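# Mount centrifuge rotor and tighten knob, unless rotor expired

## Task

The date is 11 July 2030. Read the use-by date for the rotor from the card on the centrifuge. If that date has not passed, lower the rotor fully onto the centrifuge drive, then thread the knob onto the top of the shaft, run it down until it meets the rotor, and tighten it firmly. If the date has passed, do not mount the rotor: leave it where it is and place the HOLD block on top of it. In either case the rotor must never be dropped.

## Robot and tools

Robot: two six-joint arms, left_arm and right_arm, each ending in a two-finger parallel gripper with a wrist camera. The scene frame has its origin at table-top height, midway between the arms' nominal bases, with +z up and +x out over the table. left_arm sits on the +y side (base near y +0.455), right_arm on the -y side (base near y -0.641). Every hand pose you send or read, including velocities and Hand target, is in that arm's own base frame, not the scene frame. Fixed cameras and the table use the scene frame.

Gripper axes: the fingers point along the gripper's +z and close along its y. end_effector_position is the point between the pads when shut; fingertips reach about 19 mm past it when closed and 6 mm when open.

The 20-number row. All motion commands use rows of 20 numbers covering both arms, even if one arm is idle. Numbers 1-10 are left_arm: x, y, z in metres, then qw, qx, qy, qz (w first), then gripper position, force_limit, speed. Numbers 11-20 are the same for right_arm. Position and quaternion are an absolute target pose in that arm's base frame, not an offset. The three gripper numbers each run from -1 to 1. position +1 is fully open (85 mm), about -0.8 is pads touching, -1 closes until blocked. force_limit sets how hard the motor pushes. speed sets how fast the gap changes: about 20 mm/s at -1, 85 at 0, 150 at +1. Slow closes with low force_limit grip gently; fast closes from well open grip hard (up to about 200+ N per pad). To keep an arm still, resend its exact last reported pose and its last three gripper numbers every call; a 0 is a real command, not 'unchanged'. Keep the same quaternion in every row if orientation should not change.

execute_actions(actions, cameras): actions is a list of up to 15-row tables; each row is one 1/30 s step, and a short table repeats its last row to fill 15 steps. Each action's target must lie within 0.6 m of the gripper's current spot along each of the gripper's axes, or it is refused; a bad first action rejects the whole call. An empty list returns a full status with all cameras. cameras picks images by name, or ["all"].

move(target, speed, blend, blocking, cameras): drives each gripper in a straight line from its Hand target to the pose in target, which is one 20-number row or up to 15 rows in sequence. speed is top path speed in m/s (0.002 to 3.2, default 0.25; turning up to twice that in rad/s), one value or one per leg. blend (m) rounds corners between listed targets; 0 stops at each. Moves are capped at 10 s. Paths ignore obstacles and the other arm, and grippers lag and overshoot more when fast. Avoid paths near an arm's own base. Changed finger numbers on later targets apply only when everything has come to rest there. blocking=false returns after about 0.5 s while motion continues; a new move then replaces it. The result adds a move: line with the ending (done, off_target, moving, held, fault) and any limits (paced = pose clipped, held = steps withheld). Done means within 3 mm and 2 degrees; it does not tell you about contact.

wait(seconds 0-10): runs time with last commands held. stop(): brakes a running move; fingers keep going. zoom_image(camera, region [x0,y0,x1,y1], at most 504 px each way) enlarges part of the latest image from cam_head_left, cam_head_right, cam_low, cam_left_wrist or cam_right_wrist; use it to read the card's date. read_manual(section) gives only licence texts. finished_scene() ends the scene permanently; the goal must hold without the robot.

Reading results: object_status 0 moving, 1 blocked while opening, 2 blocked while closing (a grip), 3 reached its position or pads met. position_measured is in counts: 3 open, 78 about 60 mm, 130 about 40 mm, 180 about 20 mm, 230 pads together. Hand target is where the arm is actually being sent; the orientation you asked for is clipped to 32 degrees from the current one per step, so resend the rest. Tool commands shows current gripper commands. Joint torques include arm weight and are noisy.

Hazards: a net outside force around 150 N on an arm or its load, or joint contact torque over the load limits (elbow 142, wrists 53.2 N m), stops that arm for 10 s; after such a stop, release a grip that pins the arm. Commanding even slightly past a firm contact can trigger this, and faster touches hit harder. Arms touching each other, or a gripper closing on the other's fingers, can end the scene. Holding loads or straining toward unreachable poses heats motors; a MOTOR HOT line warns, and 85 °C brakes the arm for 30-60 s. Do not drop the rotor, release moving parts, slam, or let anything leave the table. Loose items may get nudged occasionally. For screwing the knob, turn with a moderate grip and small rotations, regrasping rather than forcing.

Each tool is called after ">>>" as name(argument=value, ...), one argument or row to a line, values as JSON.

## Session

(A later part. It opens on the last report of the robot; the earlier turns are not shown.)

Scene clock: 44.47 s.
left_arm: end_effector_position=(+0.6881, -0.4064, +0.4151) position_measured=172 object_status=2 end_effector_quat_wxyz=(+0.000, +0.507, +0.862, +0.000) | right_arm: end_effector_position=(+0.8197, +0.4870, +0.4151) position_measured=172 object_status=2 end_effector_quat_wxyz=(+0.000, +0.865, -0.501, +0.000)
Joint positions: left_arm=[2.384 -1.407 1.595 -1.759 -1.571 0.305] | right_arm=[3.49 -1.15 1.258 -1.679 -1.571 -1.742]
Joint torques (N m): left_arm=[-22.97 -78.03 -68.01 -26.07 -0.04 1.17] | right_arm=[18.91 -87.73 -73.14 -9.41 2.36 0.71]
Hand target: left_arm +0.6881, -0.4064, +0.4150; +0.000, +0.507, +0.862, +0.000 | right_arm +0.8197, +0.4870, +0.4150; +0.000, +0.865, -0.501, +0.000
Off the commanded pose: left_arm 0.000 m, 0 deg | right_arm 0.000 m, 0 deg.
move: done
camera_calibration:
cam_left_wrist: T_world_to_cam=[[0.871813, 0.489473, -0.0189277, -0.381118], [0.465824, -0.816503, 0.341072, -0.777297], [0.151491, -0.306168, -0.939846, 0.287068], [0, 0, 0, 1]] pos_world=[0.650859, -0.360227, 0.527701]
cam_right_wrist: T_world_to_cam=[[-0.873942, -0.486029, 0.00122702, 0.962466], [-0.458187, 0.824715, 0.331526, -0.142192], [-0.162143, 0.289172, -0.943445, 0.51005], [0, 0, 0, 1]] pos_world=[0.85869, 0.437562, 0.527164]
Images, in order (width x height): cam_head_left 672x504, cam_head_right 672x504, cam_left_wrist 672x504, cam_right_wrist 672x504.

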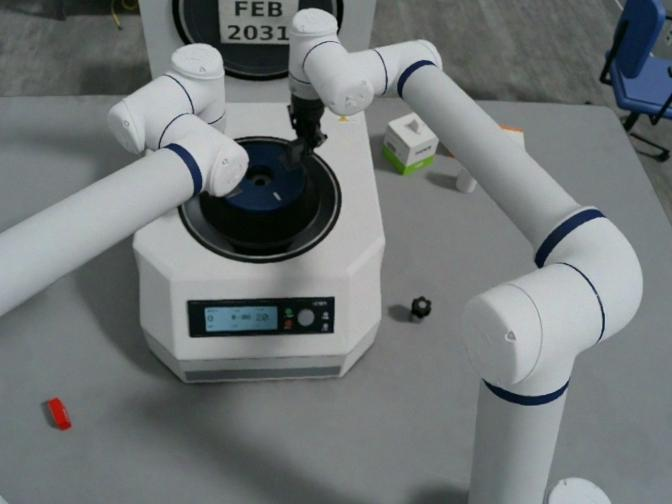

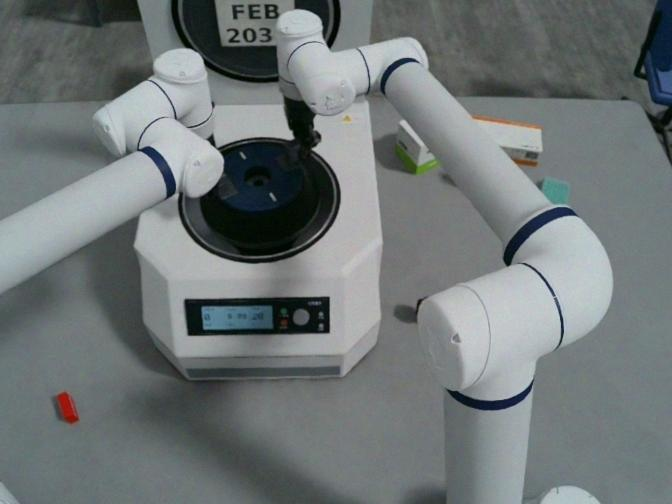

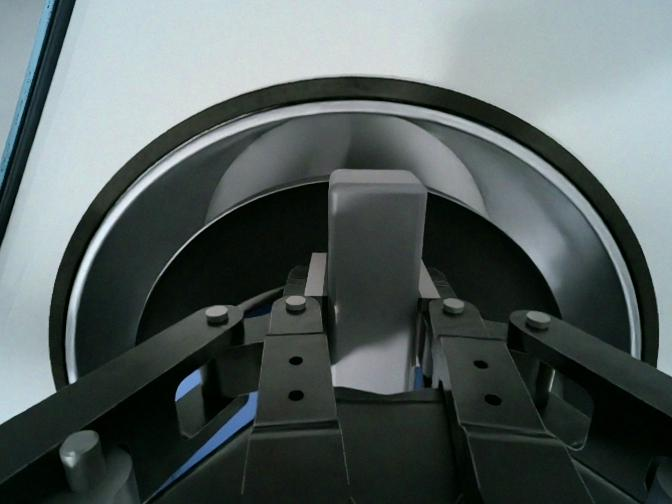

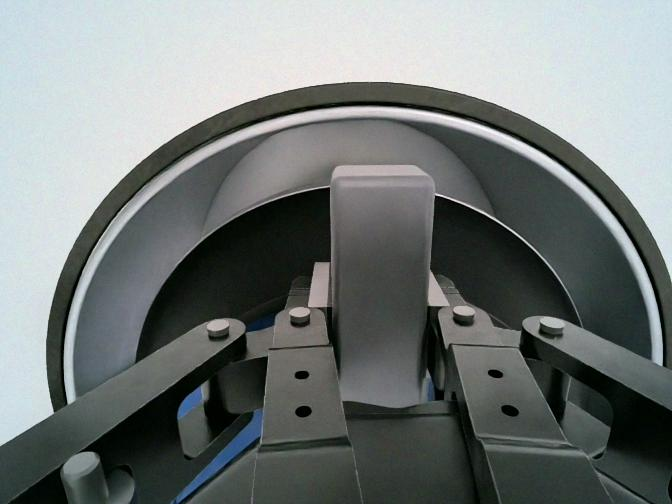

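>>> move(
  target=[0.6881,-0.4064,0.395,0,0.5068,0.8621,0,-1,0,-1,0.8197,0.4870,0.395,0,0.8652,-0.5015,0,-1,0,-1],
  speed=0.03,
)

>>> move(
  target=[0.6881,-0.4064,0.375,0,0.5068,0.8621,0,-1,0,-1,0.8197,0.4870,0.375,0,0.8652,-0.5015,0,-1,0,-1],
  speed=0.03,
  cameras=["all"],
)

>>> zoom_image(
  camera="cam_head_left",
  region=[220, 140, 300, 220],
)

>>> zoom_image(
  camera="cam_head_right",
  region=[220, 140, 300, 220],
)

Scene clock: 45.87 s.
left_arm: end_effector_position=(+0.6881, -0.4064, +0.3952) position_measured=172 object_status=2 end_effector_quat_wxyz=(+0.000, +0.507, +0.862, +0.000) | right_arm: end_effector_position=(+0.8197, +0.4870, +0.3952) position_measured=172 object_status=2 end_effector_quat_wxyz=(+0.000, +0.865, -0.501, +0.000)
Joint positions: left_arm=[2.384 -1.4 1.623 -1.794 -1.571 0.305] | right_arm=[3.49 -1.146 1.287 -1.712 -1.571 -1.742]
Joint torques (N m): left_arm=[-23.19 -37.25 -59.64 -31.14 -0.15 0.64] | right_arm=[10.41 -75.02 -67.01 -11.42 0.9 -0.23]
Hand target: left_arm +0.6881, -0.4064, +0.3950; +0.000, +0.507, +0.862, +0.000 | right_arm +0.8197, +0.4870, +0.3950; +0.000, +0.865, -0.501, +0.000
Off the commanded pose: left_arm 0.000 m, 0 deg | right_arm 0.000 m, 0 deg.
move: done

Scene clock: 46.87 s.
left_arm: end_effector_position=(+0.6881, -0.4064, +0.3752) position_measured=172 object_status=2 end_effector_quat_wxyz=(+0.000, +0.507, +0.862, +0.000) | right_arm: end_effector_position=(+0.8197, +0.4870, +0.3752) position_measured=172 object_status=2 end_effector_quat_wxyz=(+0.000, +0.865, -0.501, +0.000)
Joint positions: left_arm=[2.384 -1.393 1.65 -1.828 -1.571 0.305] | right_arm=[3.49 -1.141 1.315 -1.745 -1.571 -1.742]
Joint torques (N m): left_arm=[-22.22 0.08 -58.94 -38.82 3.1 0.2] | right_arm=[-2.79 -54.51 -58.38 -12.35 0.38 -0.79]
Hand target: left_arm +0.6881, -0.4064, +0.3750; +0.000, +0.507, +0.862, +0.000 | right_arm +0.8197, +0.4870, +0.3750; +0.000, +0.865, -0.501, +0.000
Off the commanded pose: left_arm 0.000 m, 0 deg | right_arm 0.000 m, 0 deg.
move: done
camera_calibration:
cam_left_wrist: T_world_to_cam=[[0.871821, 0.489457, -0.0189736, -0.381863], [0.465811, -0.816478, 0.341149, -0.763674], [0.151486, -0.306259, -0.939818, 0.249431], [0, 0, 0, 1]] pos_world=[0.650859, -0.360227, 0.487701]
cam_right_wrist: T_world_to_cam=[[-0.873942, -0.486029, 0.00122702, 0.962427], [-0.458187, 0.824715, 0.331526, -0.12901], [-0.162143, 0.289172, -0.943445, 0.472391], [0, 0, 0, 1]] pos_world=[0.85859, 0.437562, 0.487264]

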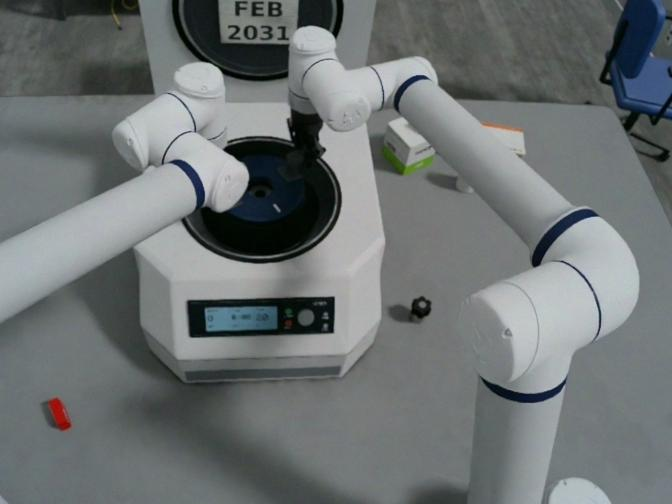

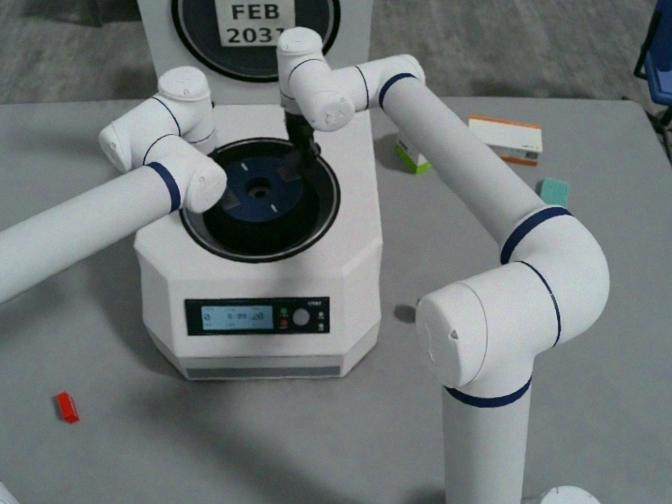

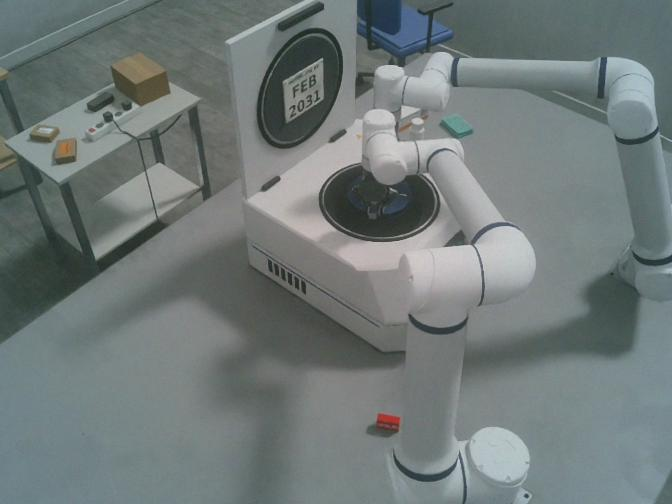

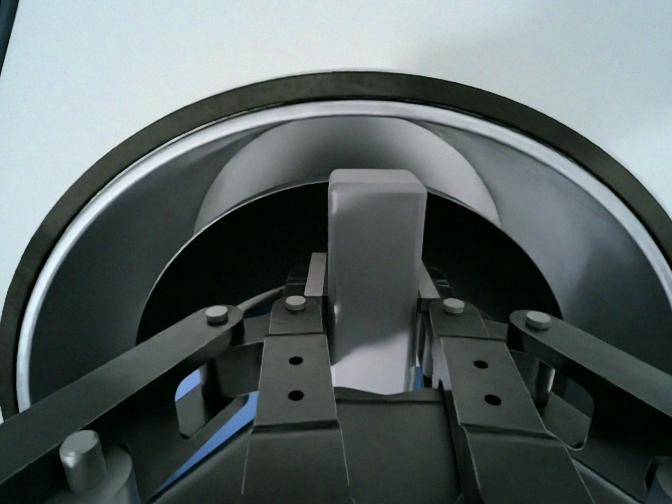

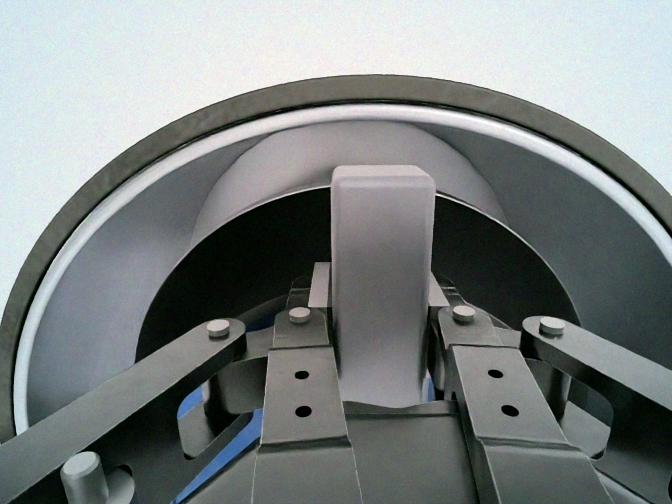

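Scaled by 6.300.

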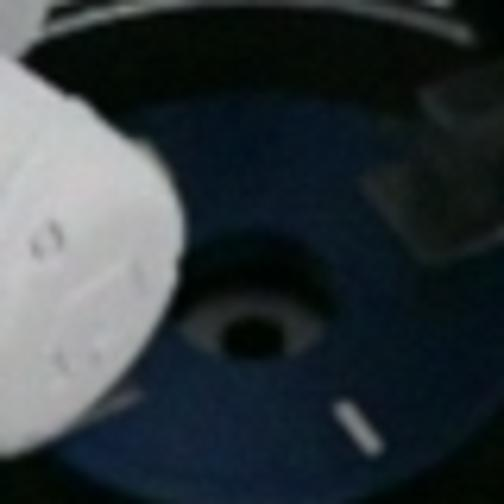

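Scaled by 6.300.

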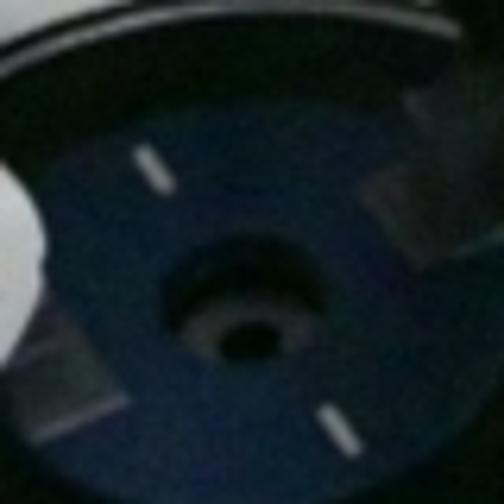

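>>> move(
  target=[0.6881,-0.4064,0.405,0,0.5068,0.8621,0,-1,0,-1,0.8197,0.4870,0.405,0,0.8652,-0.5015,0,-1,0,-1],
  speed=0.04,
  cameras=["cam_head_left","cam_head_right","cam_left_wrist","cam_right_wrist"],
)

>>> zoom_image(
  camera="cam_head_left",
  region=[235, 150, 295, 210],
)

>>> zoom_image(
  camera="cam_head_right",
  region=[230, 150, 290, 210],
)

Scene clock: 48.33 s.
left_arm: end_effector_position=(+0.6881, -0.4064, +0.4049) position_measured=172 object_status=2 end_effector_quat_wxyz=(+0.000, +0.507, +0.862, +0.000) | right_arm: end_effector_position=(+0.8197, +0.4870, +0.4049) position_measured=172 object_status=2 end_effector_quat_wxyz=(+0.000, +0.865, -0.501, +0.000)
Joint positions: left_arm=[2.384 -1.404 1.61 -1.777 -1.571 0.305] | right_arm=[3.49 -1.148 1.273 -1.696 -1.571 -1.742]
Joint torques (N m): left_arm=[1.82 -145.27 -102.1 -21.46 -0.44 -0.54] | right_arm=[2.17 -117.64 -95.77 -8.25 -0.52 -1.24]
Hand target: left_arm +0.6881, -0.4064, +0.4050; +0.000, +0.507, +0.862, +0.000 | right_arm +0.8197, +0.4870, +0.4050; +0.000, +0.865, -0.501, +0.000
Off the commanded pose: left_arm 0.000 m, 0 deg | right_arm 0.000 m, 0 deg.
move: done
camera_calibration:
cam_left_wrist: T_world_to_cam=[[0.87184, 0.489429, -0.0188157, -0.381403], [0.465742, -0.816531, 0.341117, -0.773798], [0.151589, -0.306163, -0.939832, 0.277412], [0, 0, 0, 1]] pos_world=[0.65086, -0.360227, 0.517501]
cam_right_wrist: T_world_to_cam=[[-0.873964, -0.485989, 0.00124283, 0.962471], [-0.458144, 0.824739, 0.331526, -0.138858], [-0.162143, 0.289173, -0.943445, 0.500427], [0, 0, 0, 1]] pos_world=[0.85869, 0.437562, 0.516964]
Images, in order (width x height): cam_head_left 672x504, cam_head_right 672x504, cam_left_wrist 672x504, cam_right_wrist 672x504.

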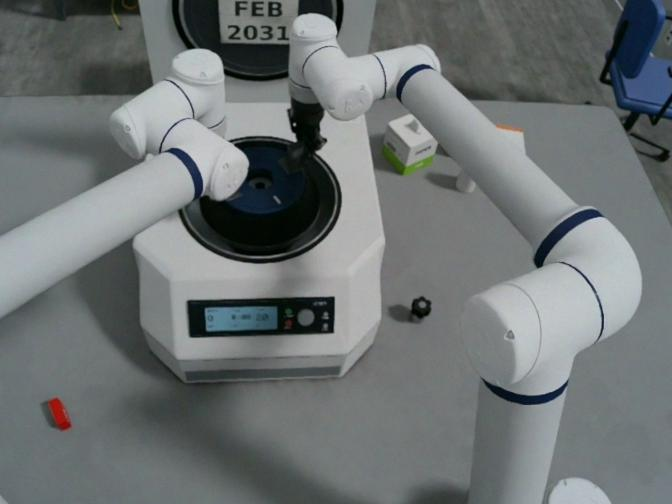

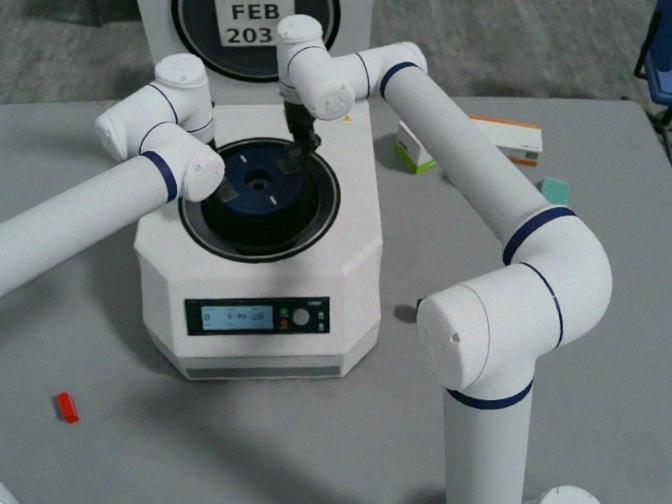

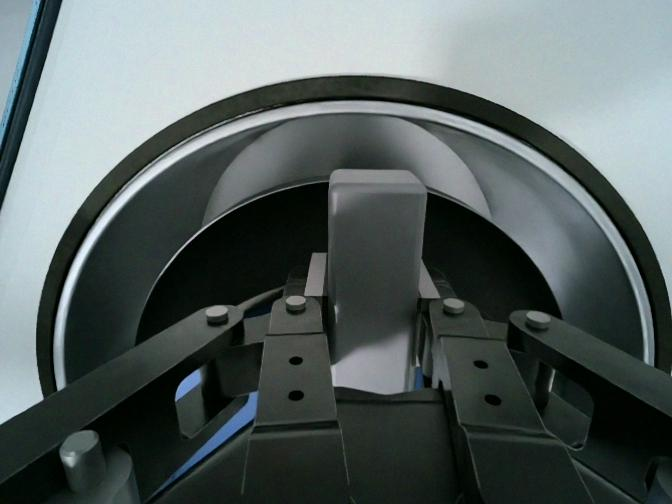

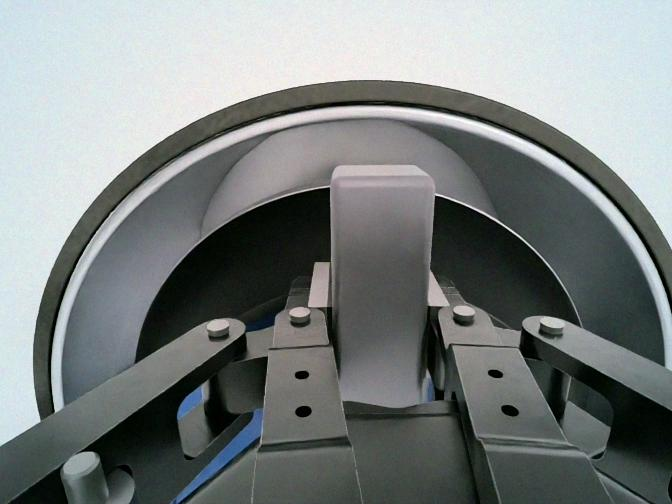

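Scaled by 8.400.

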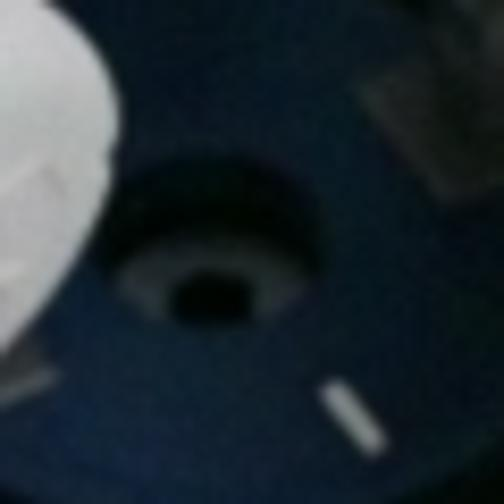

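Scaled by 8.400.

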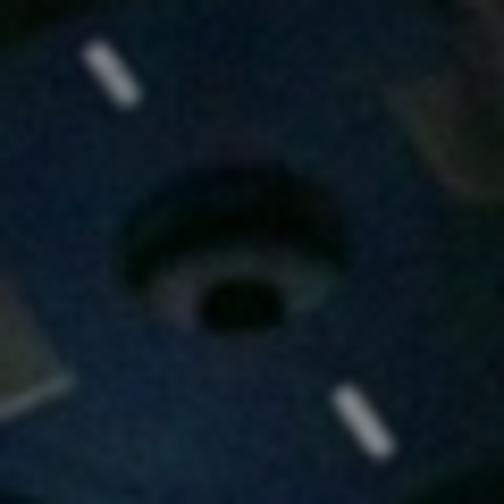

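>>> move(
  target=[0.6869,-0.4054,0.405,0,0.5068,0.8621,0,-1,0,-1,0.8185,0.4880,0.405,0,0.8652,-0.5015,0,-1,0,-1],
  speed=0.01,
)

>>> move(
  target=[0.6869,-0.4054,0.39,0,0.5068,0.8621,0,-1,0,-1,0.8185,0.4880,0.39,0,0.8652,-0.5015,0,-1,0,-1],
  speed=0.03,
)

Scene clock: 49.93 s.
left_arm: end_effector_position=(+0.6870, -0.4054, +0.4050) position_measured=172 object_status=2 end_effector_quat_wxyz=(+0.000, +0.507, +0.862, +0.000) | right_arm: end_effector_position=(+0.8186, +0.4880, +0.4051) position_measured=172 object_status=2 end_effector_quat_wxyz=(+0.000, +0.865, -0.501, +0.000)
Joint positions: left_arm=[2.384 -1.406 1.613 -1.777 -1.571 0.305] | right_arm=[3.492 -1.149 1.274 -1.696 -1.571 -1.741]
Joint torques (N m): left_arm=[-18.59 -169.66 -77.12 -19.72 0.12 -1.7] | right_arm=[34.21 -94.39 -60.75 -6.81 1.18 3.11]
Hand target: left_arm +0.6869, -0.4054, +0.4050; +0.000, +0.507, +0.862, +0.000 | right_arm +0.8185, +0.4880, +0.4050; +0.000, +0.865, -0.501, +0.000
Off the commanded pose: left_arm 0.000 m, 0 deg | right_arm 0.000 m, 0 deg.
move: done

Scene clock: 50.77 s.
left_arm: end_effector_position=(+0.6869, -0.4054, +0.3901) position_measured=172 object_status=2 end_effector_quat_wxyz=(+0.000, +0.507, +0.862, +0.000) | right_arm: end_effector_position=(+0.8185, +0.4880, +0.3901) position_measured=172 object_status=2 end_effector_quat_wxyz=(+0.000, +0.865, -0.501, +0.000)
Joint positions: left_arm=[2.384 -1.401 1.633 -1.803 -1.571 0.305] | right_arm=[3.492 -1.146 1.296 -1.721 -1.571 -1.741]
Joint torques (N m): left_arm=[-17.47 -123.37 -77.16 -20.81 1.94 -1.97] | right_arm=[30.48 -77.38 -59.69 -6.92 1.77 2.64]
Hand target: left_arm +0.6869, -0.4054, +0.3900; +0.000, +0.507, +0.862, +0.000 | right_arm +0.8185, +0.4880, +0.3900; +0.000, +0.865, -0.501, +0.000
Off the commanded pose: left_arm 0.000 m, 0 deg | right_arm 0.000 m, 0 deg.
move: done

>>> move(
  target=[0.6869,-0.4054,0.375,0,0.5068,0.8621,0,-1,0,-1,0.8185,0.4880,0.375,0,0.8652,-0.5015,0,-1,0,-1],
  speed=0.03,
)

>>> move(
  target=[0.6869,-0.4054,0.36,0,0.5068,0.8621,0,-1,0,-1,0.8185,0.4880,0.36,0,0.8652,-0.5015,0,-1,0,-1],
  speed=0.03,
  cameras=["all"],
)

>>> zoom_image(
  camera="cam_head_left",
  region=[210, 140, 310, 240],
)

>>> zoom_image(
  camera="cam_head_right",
  region=[210, 140, 310, 240],
)

Scene clock: 51.80 s.
left_arm: end_effector_position=(+0.6869, -0.4054, +0.3751) position_measured=172 object_status=2 end_effector_quat_wxyz=(+0.000, +0.507, +0.862, +0.000) | right_arm: end_effector_position=(+0.8185, +0.4880, +0.3752) position_measured=172 object_status=2 end_effector_quat_wxyz=(+0.000, +0.865, -0.501, +0.000)
Joint positions: left_arm=[2.384 -1.395 1.653 -1.829 -1.571 0.305] | right_arm=[3.492 -1.142 1.316 -1.746 -1.571 -1.741]
Joint torques (N m): left_arm=[-13.23 -123.26 -77.31 -20.69 2.14 -1.79] | right_arm=[26.99 -73.48 -57.19 -6.59 2.27 2.81]
Hand target: left_arm +0.6869, -0.4054, +0.3750; +0.000, +0.507, +0.862, +0.000 | right_arm +0.8185, +0.4880, +0.3750; +0.000, +0.865, -0.501, +0.000
Off the commanded pose: left_arm 0.000 m, 0 deg | right_arm 0.000 m, 0 deg.
move: done

Scene clock: 52.63 s.
left_arm: end_effector_position=(+0.6869, -0.4054, +0.3602) position_measured=172 object_status=2 end_effector_quat_wxyz=(+0.000, +0.507, +0.862, +0.000) | right_arm: end_effector_position=(+0.8185, +0.4880, +0.3602) position_measured=172 object_status=2 end_effector_quat_wxyz=(+0.000, +0.865, -0.501, +0.000)
Joint positions: left_arm=[2.384 -1.389 1.673 -1.855 -1.571 0.305] | right_arm=[3.492 -1.137 1.336 -1.77 -1.571 -1.741]
Joint torques (N m): left_arm=[-9.15 -117.87 -75.38 -21.27 2.07 -1.87] | right_arm=[27.84 -68.9 -54.53 -8.25 2.51 2.44]
Hand target: left_arm +0.6869, -0.4054, +0.3600; +0.000, +0.507, +0.862, +0.000 | right_arm +0.8185, +0.4880, +0.3600; +0.000, +0.865, -0.501, +0.000
Off the commanded pose: left_arm 0.000 m, 0 deg | right_arm 0.000 m, 0 deg.
move: done
camera_calibration:
cam_left_wrist: T_world_to_cam=[[0.871853, 0.489402, -0.0188974, -0.381668], [0.465749, -0.816546, 0.341074, -0.757129], [0.151492, -0.306168, -0.939847, 0.235865], [0, 0, 0, 1]] pos_world=[0.649659, -0.359227, 0.472701]
cam_right_wrist: T_world_to_cam=[[-0.873942, -0.486029, 0.00122702, 0.96197], [-0.458187, 0.824715, 0.331526, -0.125366], [-0.162143, 0.289172, -0.943445, 0.457772], [0, 0, 0, 1]] pos_world=[0.85749, 0.438562, 0.472264]

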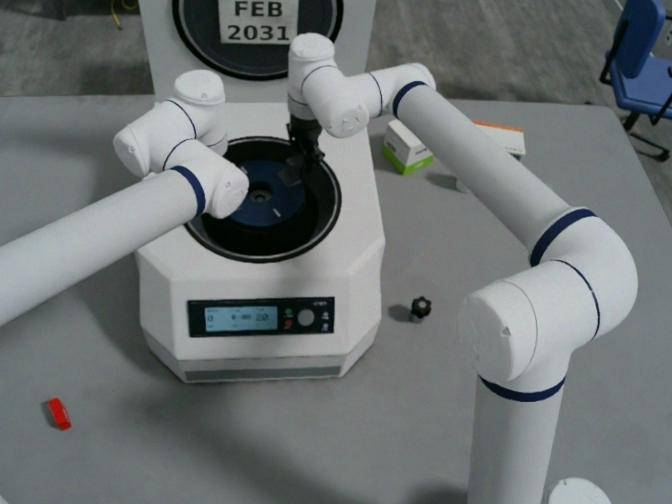

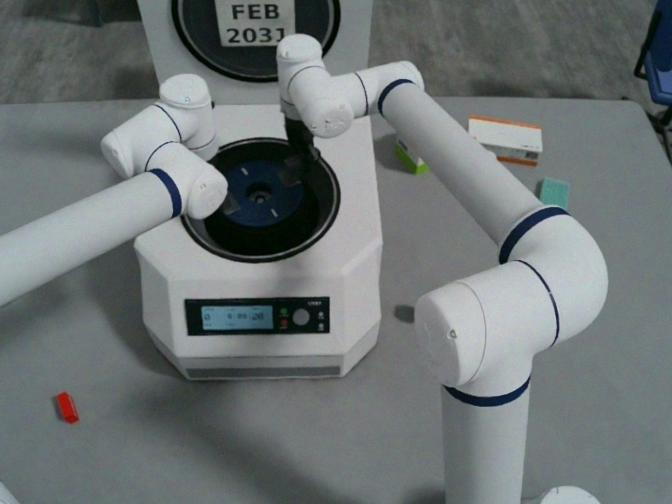

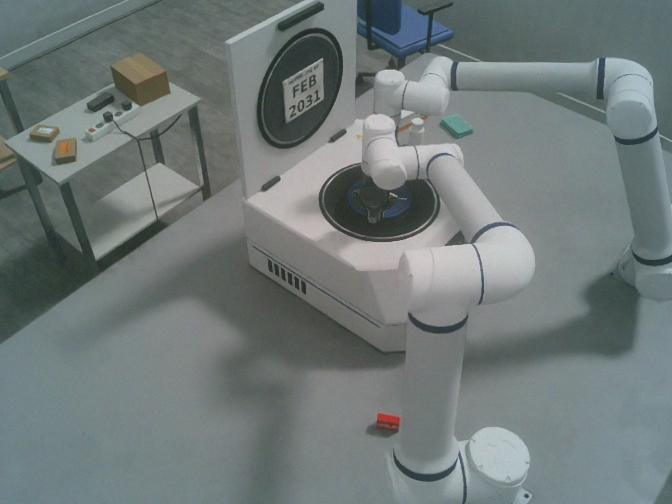

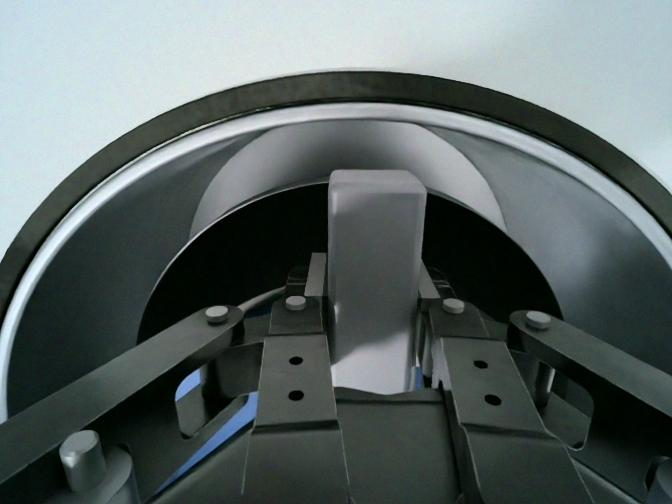

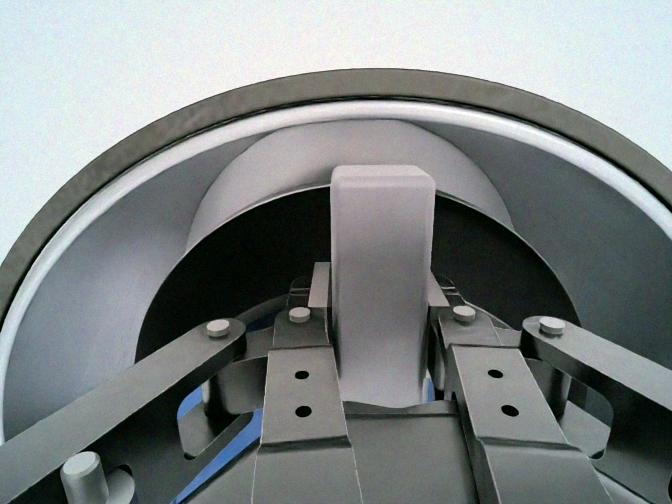

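Scaled by 5.040.

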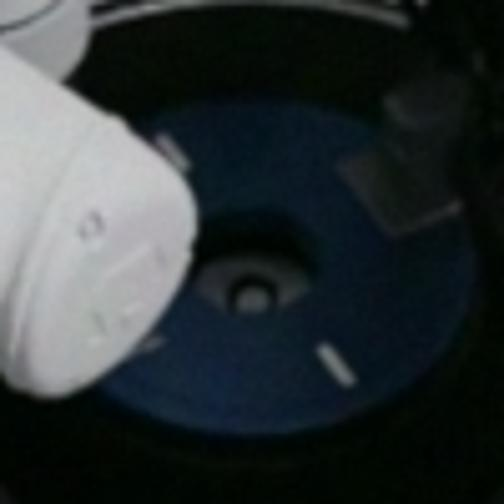

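Scaled by 5.040.

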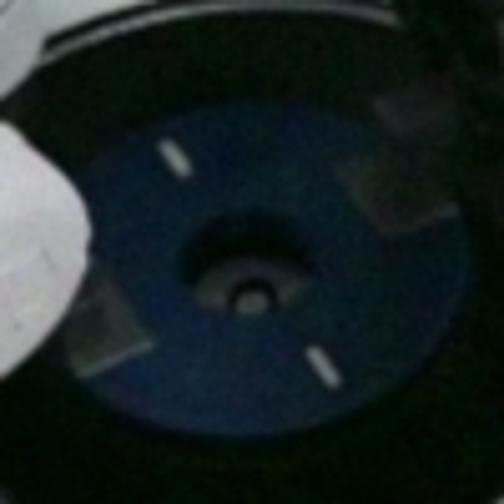

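>>> move(
  target=[0.6869,-0.4054,0.34,0,0.5068,0.8621,0,-1,0,-1,0.8185,0.4880,0.34,0,0.8652,-0.5015,0,-1,0,-1],
  speed=0.03,
)

>>> move(
  target=[0.6869,-0.4054,0.33,0,0.5068,0.8621,0,-1,0,-1,0.8185,0.4880,0.33,0,0.8652,-0.5015,0,-1,0,-1],
  speed=0.02,
)

>>> move(
  target=[0.6869,-0.4054,0.322,0,0.5068,0.8621,0,-1,0,-1,0.8185,0.4880,0.322,0,0.8652,-0.5015,0,-1,0,-1],
  speed=0.02,
  cameras=["cam_head_left","cam_head_right"],
)

>>> zoom_image(
  camera="cam_head_right",
  region=[210, 140, 310, 240],
)

Scene clock: 53.80 s.
left_arm: end_effector_position=(+0.6869, -0.4054, +0.3401) position_measured=172 object_status=2 end_effector_quat_wxyz=(+0.000, +0.507, +0.862, +0.000) | right_arm: end_effector_position=(+0.8185, +0.4880, +0.3402) position_measured=172 object_status=2 end_effector_quat_wxyz=(+0.000, +0.865, -0.501, +0.000)
Joint positions: left_arm=[2.384 -1.379 1.697 -1.889 -1.571 0.305] | right_arm=[3.492 -1.13 1.362 -1.803 -1.571 -1.741]
Joint torques (N m): left_arm=[-0.52 -112.03 -74.15 -23.26 3.51 -1.86] | right_arm=[28.16 -61.57 -53.46 -8.73 3.43 2.19]
Hand target: left_arm +0.6869, -0.4054, +0.3400; +0.000, +0.507, +0.862, +0.000 | right_arm +0.8185, +0.4880, +0.3400; +0.000, +0.865, -0.501, +0.000
Off the commanded pose: left_arm 0.000 m, 0 deg | right_arm 0.000 m, 0 deg.
move: done

Scene clock: 54.60 s.
left_arm: end_effector_position=(+0.6869, -0.4054, +0.3304) position_measured=172 object_status=2 end_effector_quat_wxyz=(+0.000, +0.507, +0.862, +0.000) | right_arm: end_effector_position=(+0.8186, +0.4880, +0.3304) position_measured=172 object_status=2 end_effector_quat_wxyz=(+0.000, +0.865, -0.501, +0.000) end_effector_velocity=(+0.001, +0.000, -0.001) end_effector_angular_velocity=(+0.002, -0.002, +0.000)
Joint positions: left_arm=[2.384 -1.374 1.709 -1.907 -1.571 0.305] | right_arm=[3.492 -1.126 1.374 -1.819 -1.571 -1.741]
Joint velocities: left_arm=[within noise] | right_arm=[0 0.001 0.002 -0.005 0.001 0]
Joint torques (N m): left_arm=[5.97 -65.27 -58.67 -25.5 5.55 -1.95] | right_arm=[24.56 -44.17 -43 -8.71 3.95 2.26]
Hand target: left_arm +0.6869, -0.4054, +0.3300; +0.000, +0.507, +0.862, +0.000 | right_arm +0.8185, +0.4880, +0.3300; +0.000, +0.865, -0.501, +0.000
Off the commanded pose: left_arm 0.000 m, 0 deg | right_arm 0.000 m, 0 deg.
move: done

Scene clock: 64.87 s.
left_arm: end_effector_position=(+0.6853, -0.4060, +0.3302) position_measured=172 object_status=2 end_effector_quat_wxyz=(+0.000, +0.507, +0.862, -0.003) | right_arm: end_effector_position=(+0.8189, +0.4879, +0.3301) position_measured=172 object_status=2 end_effector_quat_wxyz=(-0.001, +0.865, -0.502, +0.001)
Joint positions: left_arm=[2.384 -1.375 1.711 -1.907 -1.576 0.305] | right_arm=[3.492 -1.127 1.376 -1.824 -1.571 -1.741]
Joint torques (N m): left_arm=[0.44 -107.35 -51.14 -5.54 0.23 0.77] | right_arm=[-1.48 -63.46 -45.56 -3.16 -0.1 -0.54]
Hand target: left_arm +0.6853, -0.4060, +0.3302; +0.000, +0.507, +0.862, -0.003 | right_arm +0.8190, +0.4879, +0.3301; -0.001, +0.865, -0.502, +0.001
Tool commands: left_gripper/position=-1.0 left_gripper/force_limit=+0.003922 left_gripper/speed=-1.0 right_gripper/position=-1.0 right_gripper/force_limit=+0.003922 right_gripper/speed=-1.0
Off the commanded pose: left_arm 0.008 m, 0 deg | right_arm 0.008 m, 0 deg.
FORCE FAULT: contact force on the right arm reached its limit, and that arm stopped. The contact can be on any part of that arm, not only on its tool. Since the last result, the stops that this result tells of count together as 19 of the actions that you can send in this scene. That arm's remaining commands of this call were not run. That arm is still stopped at the end of this call. That arm stays stopped for about 1 more second. Until then a move that you send moves the other arm only, and its call returns only when the move has ended. Once the stop has ended, the next robot result says so. If the stop ends while you think or write, that arm runs what you send next. While its stop runs, that arm takes no new command, but its gripper still runs the gripper command that each later call begins with. Until it ends, the stop uses up actions while you think or wait. An arm that is not stopped still takes commands.
FORCE FAULT: contact force on the left arm reached its limit, and that arm stopped for 10 seconds. The contact can be on any part of that arm, not only on its tool. That arm's remaining commands of this call were not run. That arm's target is now where it stood when the stop ended, not its last command. That arm accepts commands again.
move: fault (left_arm, right_arm)
Images, in order (width x height): cam_head_left 672x504, cam_head_right 672x504.

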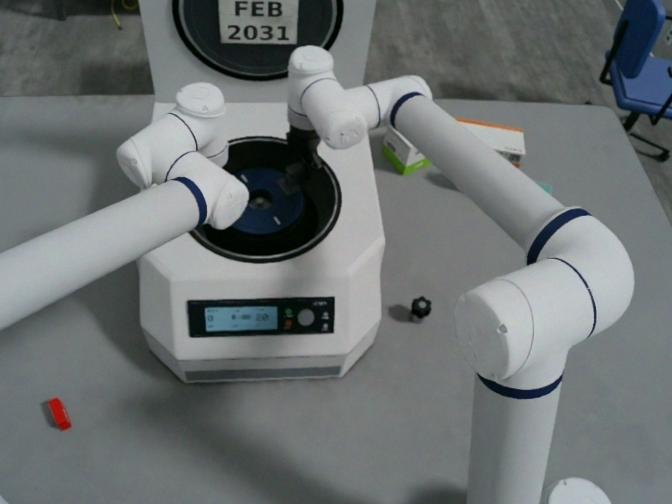

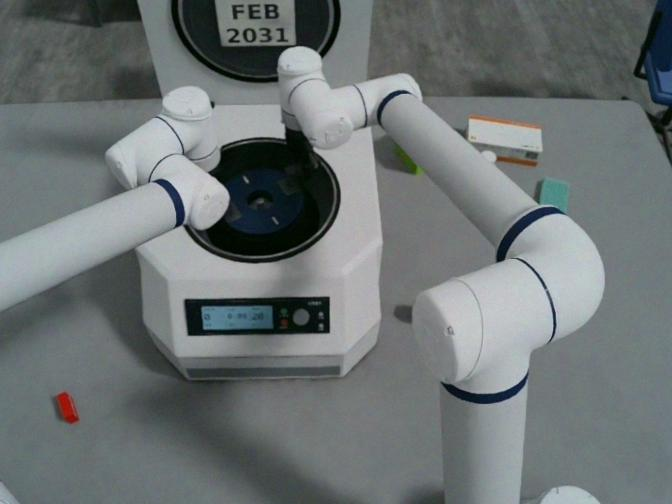

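Scaled by 5.040.

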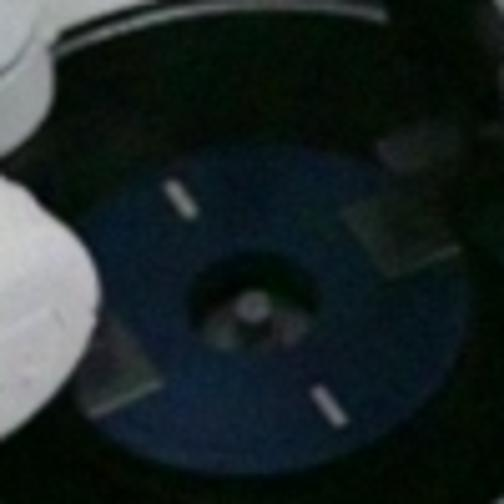

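>>> wait(
  seconds=1.5,
  cameras=["cam_left_wrist","cam_right_wrist"],
)

Scene clock: 68.27 s.
left_arm: end_effector_position=(+0.6853, -0.4060, +0.3302) position_measured=172 object_status=2 end_effector_quat_wxyz=(+0.000, +0.507, +0.862, -0.003) | right_arm: end_effector_position=(+0.8189, +0.4879, +0.3301) position_measured=172 object_status=2 end_effector_quat_wxyz=(-0.001, +0.865, -0.502, +0.001)
Joint positions: left_arm=[2.384 -1.375 1.711 -1.907 -1.576 0.305] | right_arm=[3.492 -1.127 1.376 -1.824 -1.571 -1.741]
Joint torques (N m): left_arm=[0.47 -107.13 -51.59 -5.46 -0.1 0.48] | right_arm=[-1.47 -51.19 -45.18 -4.63 0.42 0.27]
Hand target: left_arm +0.6853, -0.4060, +0.3302; +0.000, +0.507, +0.862, -0.003 | right_arm +0.8189, +0.4879, +0.3301; -0.001, +0.865, -0.502, +0.001
Tool commands: left_gripper/position=-1.0 left_gripper/force_limit=+0.003922 left_gripper/speed=-1.0 right_gripper/position=-1.0 right_gripper/force_limit=+0.003922 right_gripper/speed=-1.0
Off the commanded pose: left_arm 0.008 m, 0 deg | right_arm 0.008 m, 0 deg.
FORCE FAULT, CONTINUED: the right arm's stop, for the force fault that an earlier result reported, is over. The rest of the stop counts as 1 of the actions that you can send in this scene. That arm's target is now where it stood when the stop ended, not its last command. That arm accepts commands again.
wait: 1.50 s; at rest from the start
camera_calibration:
cam_left_wrist: T_world_to_cam=[[0.871795, 0.489285, -0.0239414, -0.378896], [0.466921, -0.815178, 0.342737, -0.747434], [0.148179, -0.309975, -0.939126, 0.208289], [0, 0, 0, 1]] pos_world=[0.648448, -0.35934, 0.442711]
cam_right_wrist: T_world_to_cam=[[-0.874035, -0.485858, -0.00215739, 0.963421], [-0.459199, 0.824611, 0.330384, -0.113834], [-0.158741, 0.289758, -0.943844, 0.426533], [0, 0, 0, 1]] pos_world=[0.8575, 0.438363, 0.442268]
Images, in order (width x height): cam_left_wrist 672x504, cam_right_wrist 672x504.

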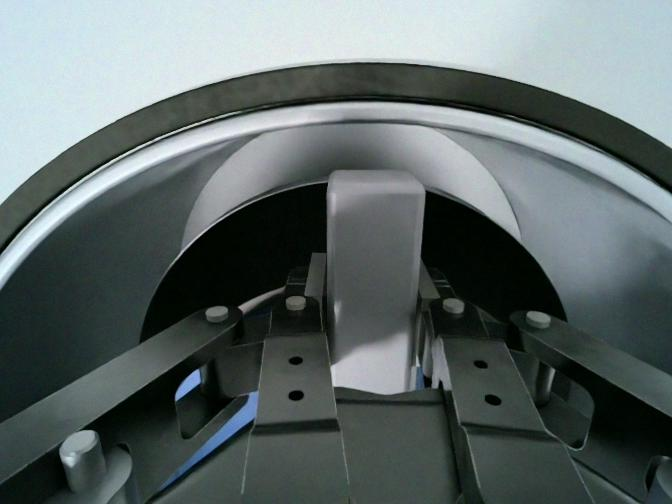

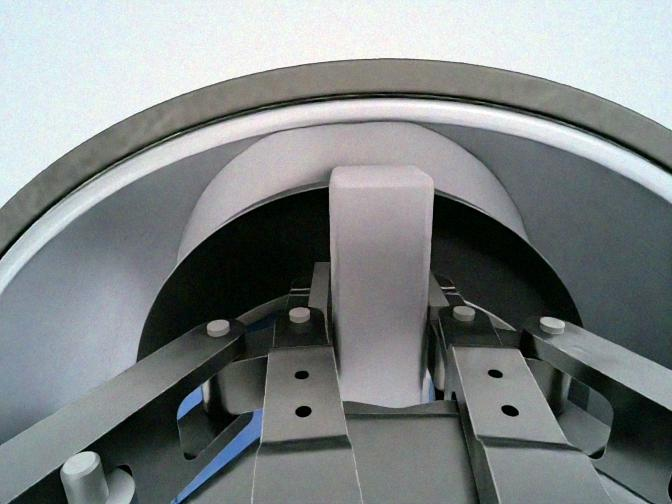

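>>> move(
  target=[
    [0.6869,-0.4054,0.346,0,0.5068,0.8621,0,-1,0,-1,0.8185,0.4880,0.346,0,0.8652,-0.5015,0,-1,0,-1],
    [0.6763,-0.4121,0.346,0,0.4609,0.8875,0,-1,0,-1,0.8293,0.4946,0.346,0,0.8902,-0.4556,0,-1,0,-1],
    [0.6763,-0.4121,0.340,0,0.4609,0.8875,0,-1,0,-1,0.8293,0.4946,0.340,0,0.8902,-0.4556,0,-1,0,-1],
  ],
  speed=[0.03,0.03,0.02],
)

>>> move(
  target=[0.6763,-0.4121,0.337,0,0.4609,0.8875,0,-1,0,-1,0.8293,0.4946,0.337,0,0.8902,-0.4556,0,-1,0,-1],
  speed=0.01,
)

>>> move(
  target=[0.6763,-0.4121,0.3345,0,0.4609,0.8875,0,-1,0,-1,0.8293,0.4946,0.3345,0,0.8902,-0.4556,0,-1,0,-1],
  speed=0.01,
)

Scene clock: 72.07 s.
left_arm: end_effector_position=(+0.6763, -0.4121, +0.3401) position_measured=172 object_status=2 end_effector_quat_wxyz=(+0.000, +0.461, +0.887, +0.000) | right_arm: end_effector_position=(+0.8293, +0.4946, +0.3401) position_measured=172 object_status=2 end_effector_quat_wxyz=(+0.000, +0.890, -0.456, +0.000)
Joint positions: left_arm=[2.368 -1.388 1.708 -1.891 -1.571 0.185] | right_arm=[3.495 -1.109 1.331 -1.793 -1.571 -1.843]
Joint torques (N m): left_arm=[4.7 -92.46 -71.44 -25.07 6.88 -1.81] | right_arm=[15.49 -58.87 -55 -10.3 1.97 -3.22]
Hand target: left_arm +0.6763, -0.4121, +0.3400; +0.000, +0.461, +0.887, +0.000 | right_arm +0.8293, +0.4946, +0.3400; +0.000, +0.890, -0.456, +0.000
Off the commanded pose: left_arm 0.000 m, 0 deg | right_arm 0.000 m, 0 deg.
move: done

Scene clock: 72.77 s.
left_arm: end_effector_position=(+0.6763, -0.4121, +0.3371) position_measured=172 object_status=2 end_effector_quat_wxyz=(+0.000, +0.461, +0.887, +0.000) | right_arm: end_effector_position=(+0.8293, +0.4946, +0.3371) position_measured=172 object_status=2 end_effector_quat_wxyz=(+0.000, +0.890, -0.456, +0.000)
Joint positions: left_arm=[2.368 -1.386 1.712 -1.897 -1.571 0.185] | right_arm=[3.495 -1.108 1.335 -1.798 -1.571 -1.843]
Joint torques (N m): left_arm=[3.88 -91.01 -72.3 -25.51 8.33 -1.97] | right_arm=[10.13 -55.32 -53.01 -10.52 2.33 -3.3]
Hand target: left_arm +0.6763, -0.4121, +0.3370; +0.000, +0.461, +0.887, +0.000 | right_arm +0.8293, +0.4946, +0.3370; +0.000, +0.890, -0.456, +0.000
Off the commanded pose: left_arm 0.000 m, 0 deg | right_arm 0.000 m, 0 deg.
move: done

Scene clock: 73.47 s.
left_arm: end_effector_position=(+0.6763, -0.4121, +0.3346) position_measured=172 object_status=2 end_effector_quat_wxyz=(+0.000, +0.461, +0.887, +0.000) | right_arm: end_effector_position=(+0.8293, +0.4946, +0.3346) position_measured=172 object_status=2 end_effector_quat_wxyz=(+0.000, +0.890, -0.456, +0.000)
Joint positions: left_arm=[2.368 -1.385 1.715 -1.901 -1.571 0.185] | right_arm=[3.494 -1.107 1.338 -1.802 -1.571 -1.843]
Joint torques (N m): left_arm=[5.67 -91.45 -72.72 -25.22 8.54 -2.08] | right_arm=[6.69 -56.13 -53.95 -10.68 2.84 -3.39]
Hand target: left_arm +0.6763, -0.4121, +0.3345; +0.000, +0.461, +0.887, +0.000 | right_arm +0.8293, +0.4946, +0.3345; +0.000, +0.890, -0.456, +0.000
Off the commanded pose: left_arm 0.000 m, 0 deg | right_arm 0.000 m, 0 deg.
move: done

>>> move(
  target=[0.6763,-0.4121,0.3325,0,0.4609,0.8875,0,-1,0,-1,0.8293,0.4946,0.3325,0,0.8902,-0.4556,0,-1,0,-1],
  speed=0.01,
)

>>> move(
  target=[0.6763,-0.4121,0.331,0,0.4609,0.8875,0,-1,0,-1,0.8293,0.4946,0.331,0,0.8902,-0.4556,0,-1,0,-1],
  speed=0.01,
)

Scene clock: 74.33 s.
left_arm: end_effector_position=(+0.6763, -0.4121, +0.3326) position_measured=172 object_status=2 end_effector_quat_wxyz=(+0.000, +0.461, +0.887, +0.000) | right_arm: end_effector_position=(+0.8293, +0.4946, +0.3326) position_measured=172 object_status=2 end_effector_quat_wxyz=(+0.000, +0.890, -0.456, +0.000)
Joint positions: left_arm=[2.368 -1.384 1.718 -1.905 -1.571 0.185] | right_arm=[3.494 -1.106 1.34 -1.805 -1.571 -1.843]
Joint torques (N m): left_arm=[7.24 -91.39 -72.41 -25.31 8.41 -1.74] | right_arm=[2.47 -56.46 -54.83 -11.01 3.62 -3.34]
Hand target: left_arm +0.6763, -0.4121, +0.3325; +0.000, +0.461, +0.887, +0.000 | right_arm +0.8293, +0.4946, +0.3325; +0.000, +0.890, -0.456, +0.000
Off the commanded pose: left_arm 0.000 m, 0 deg | right_arm 0.000 m, 0 deg.
move: done

Scene clock: 75.03 s.
left_arm: end_effector_position=(+0.6763, -0.4121, +0.3310) position_measured=172 object_status=2 end_effector_quat_wxyz=(+0.000, +0.461, +0.887, +0.000) | right_arm: end_effector_position=(+0.8293, +0.4946, +0.3310) position_measured=172 object_status=2 end_effector_quat_wxyz=(+0.000, +0.890, -0.456, +0.000)
Joint positions: left_arm=[2.368 -1.383 1.719 -1.907 -1.571 0.185] | right_arm=[3.494 -1.105 1.342 -1.807 -1.571 -1.843]
Joint torques (N m): left_arm=[7.72 -92.04 -72.91 -25.12 8.59 -2] | right_arm=[2.37 -57.03 -53.58 -10.78 4.4 -2.89]
Hand target: left_arm +0.6763, -0.4121, +0.3310; +0.000, +0.461, +0.887, +0.000 | right_arm +0.8293, +0.4946, +0.3310; +0.000, +0.890, -0.456, +0.000
Off the commanded pose: left_arm 0.000 m, 0 deg | right_arm 0.000 m, 0 deg.
move: done


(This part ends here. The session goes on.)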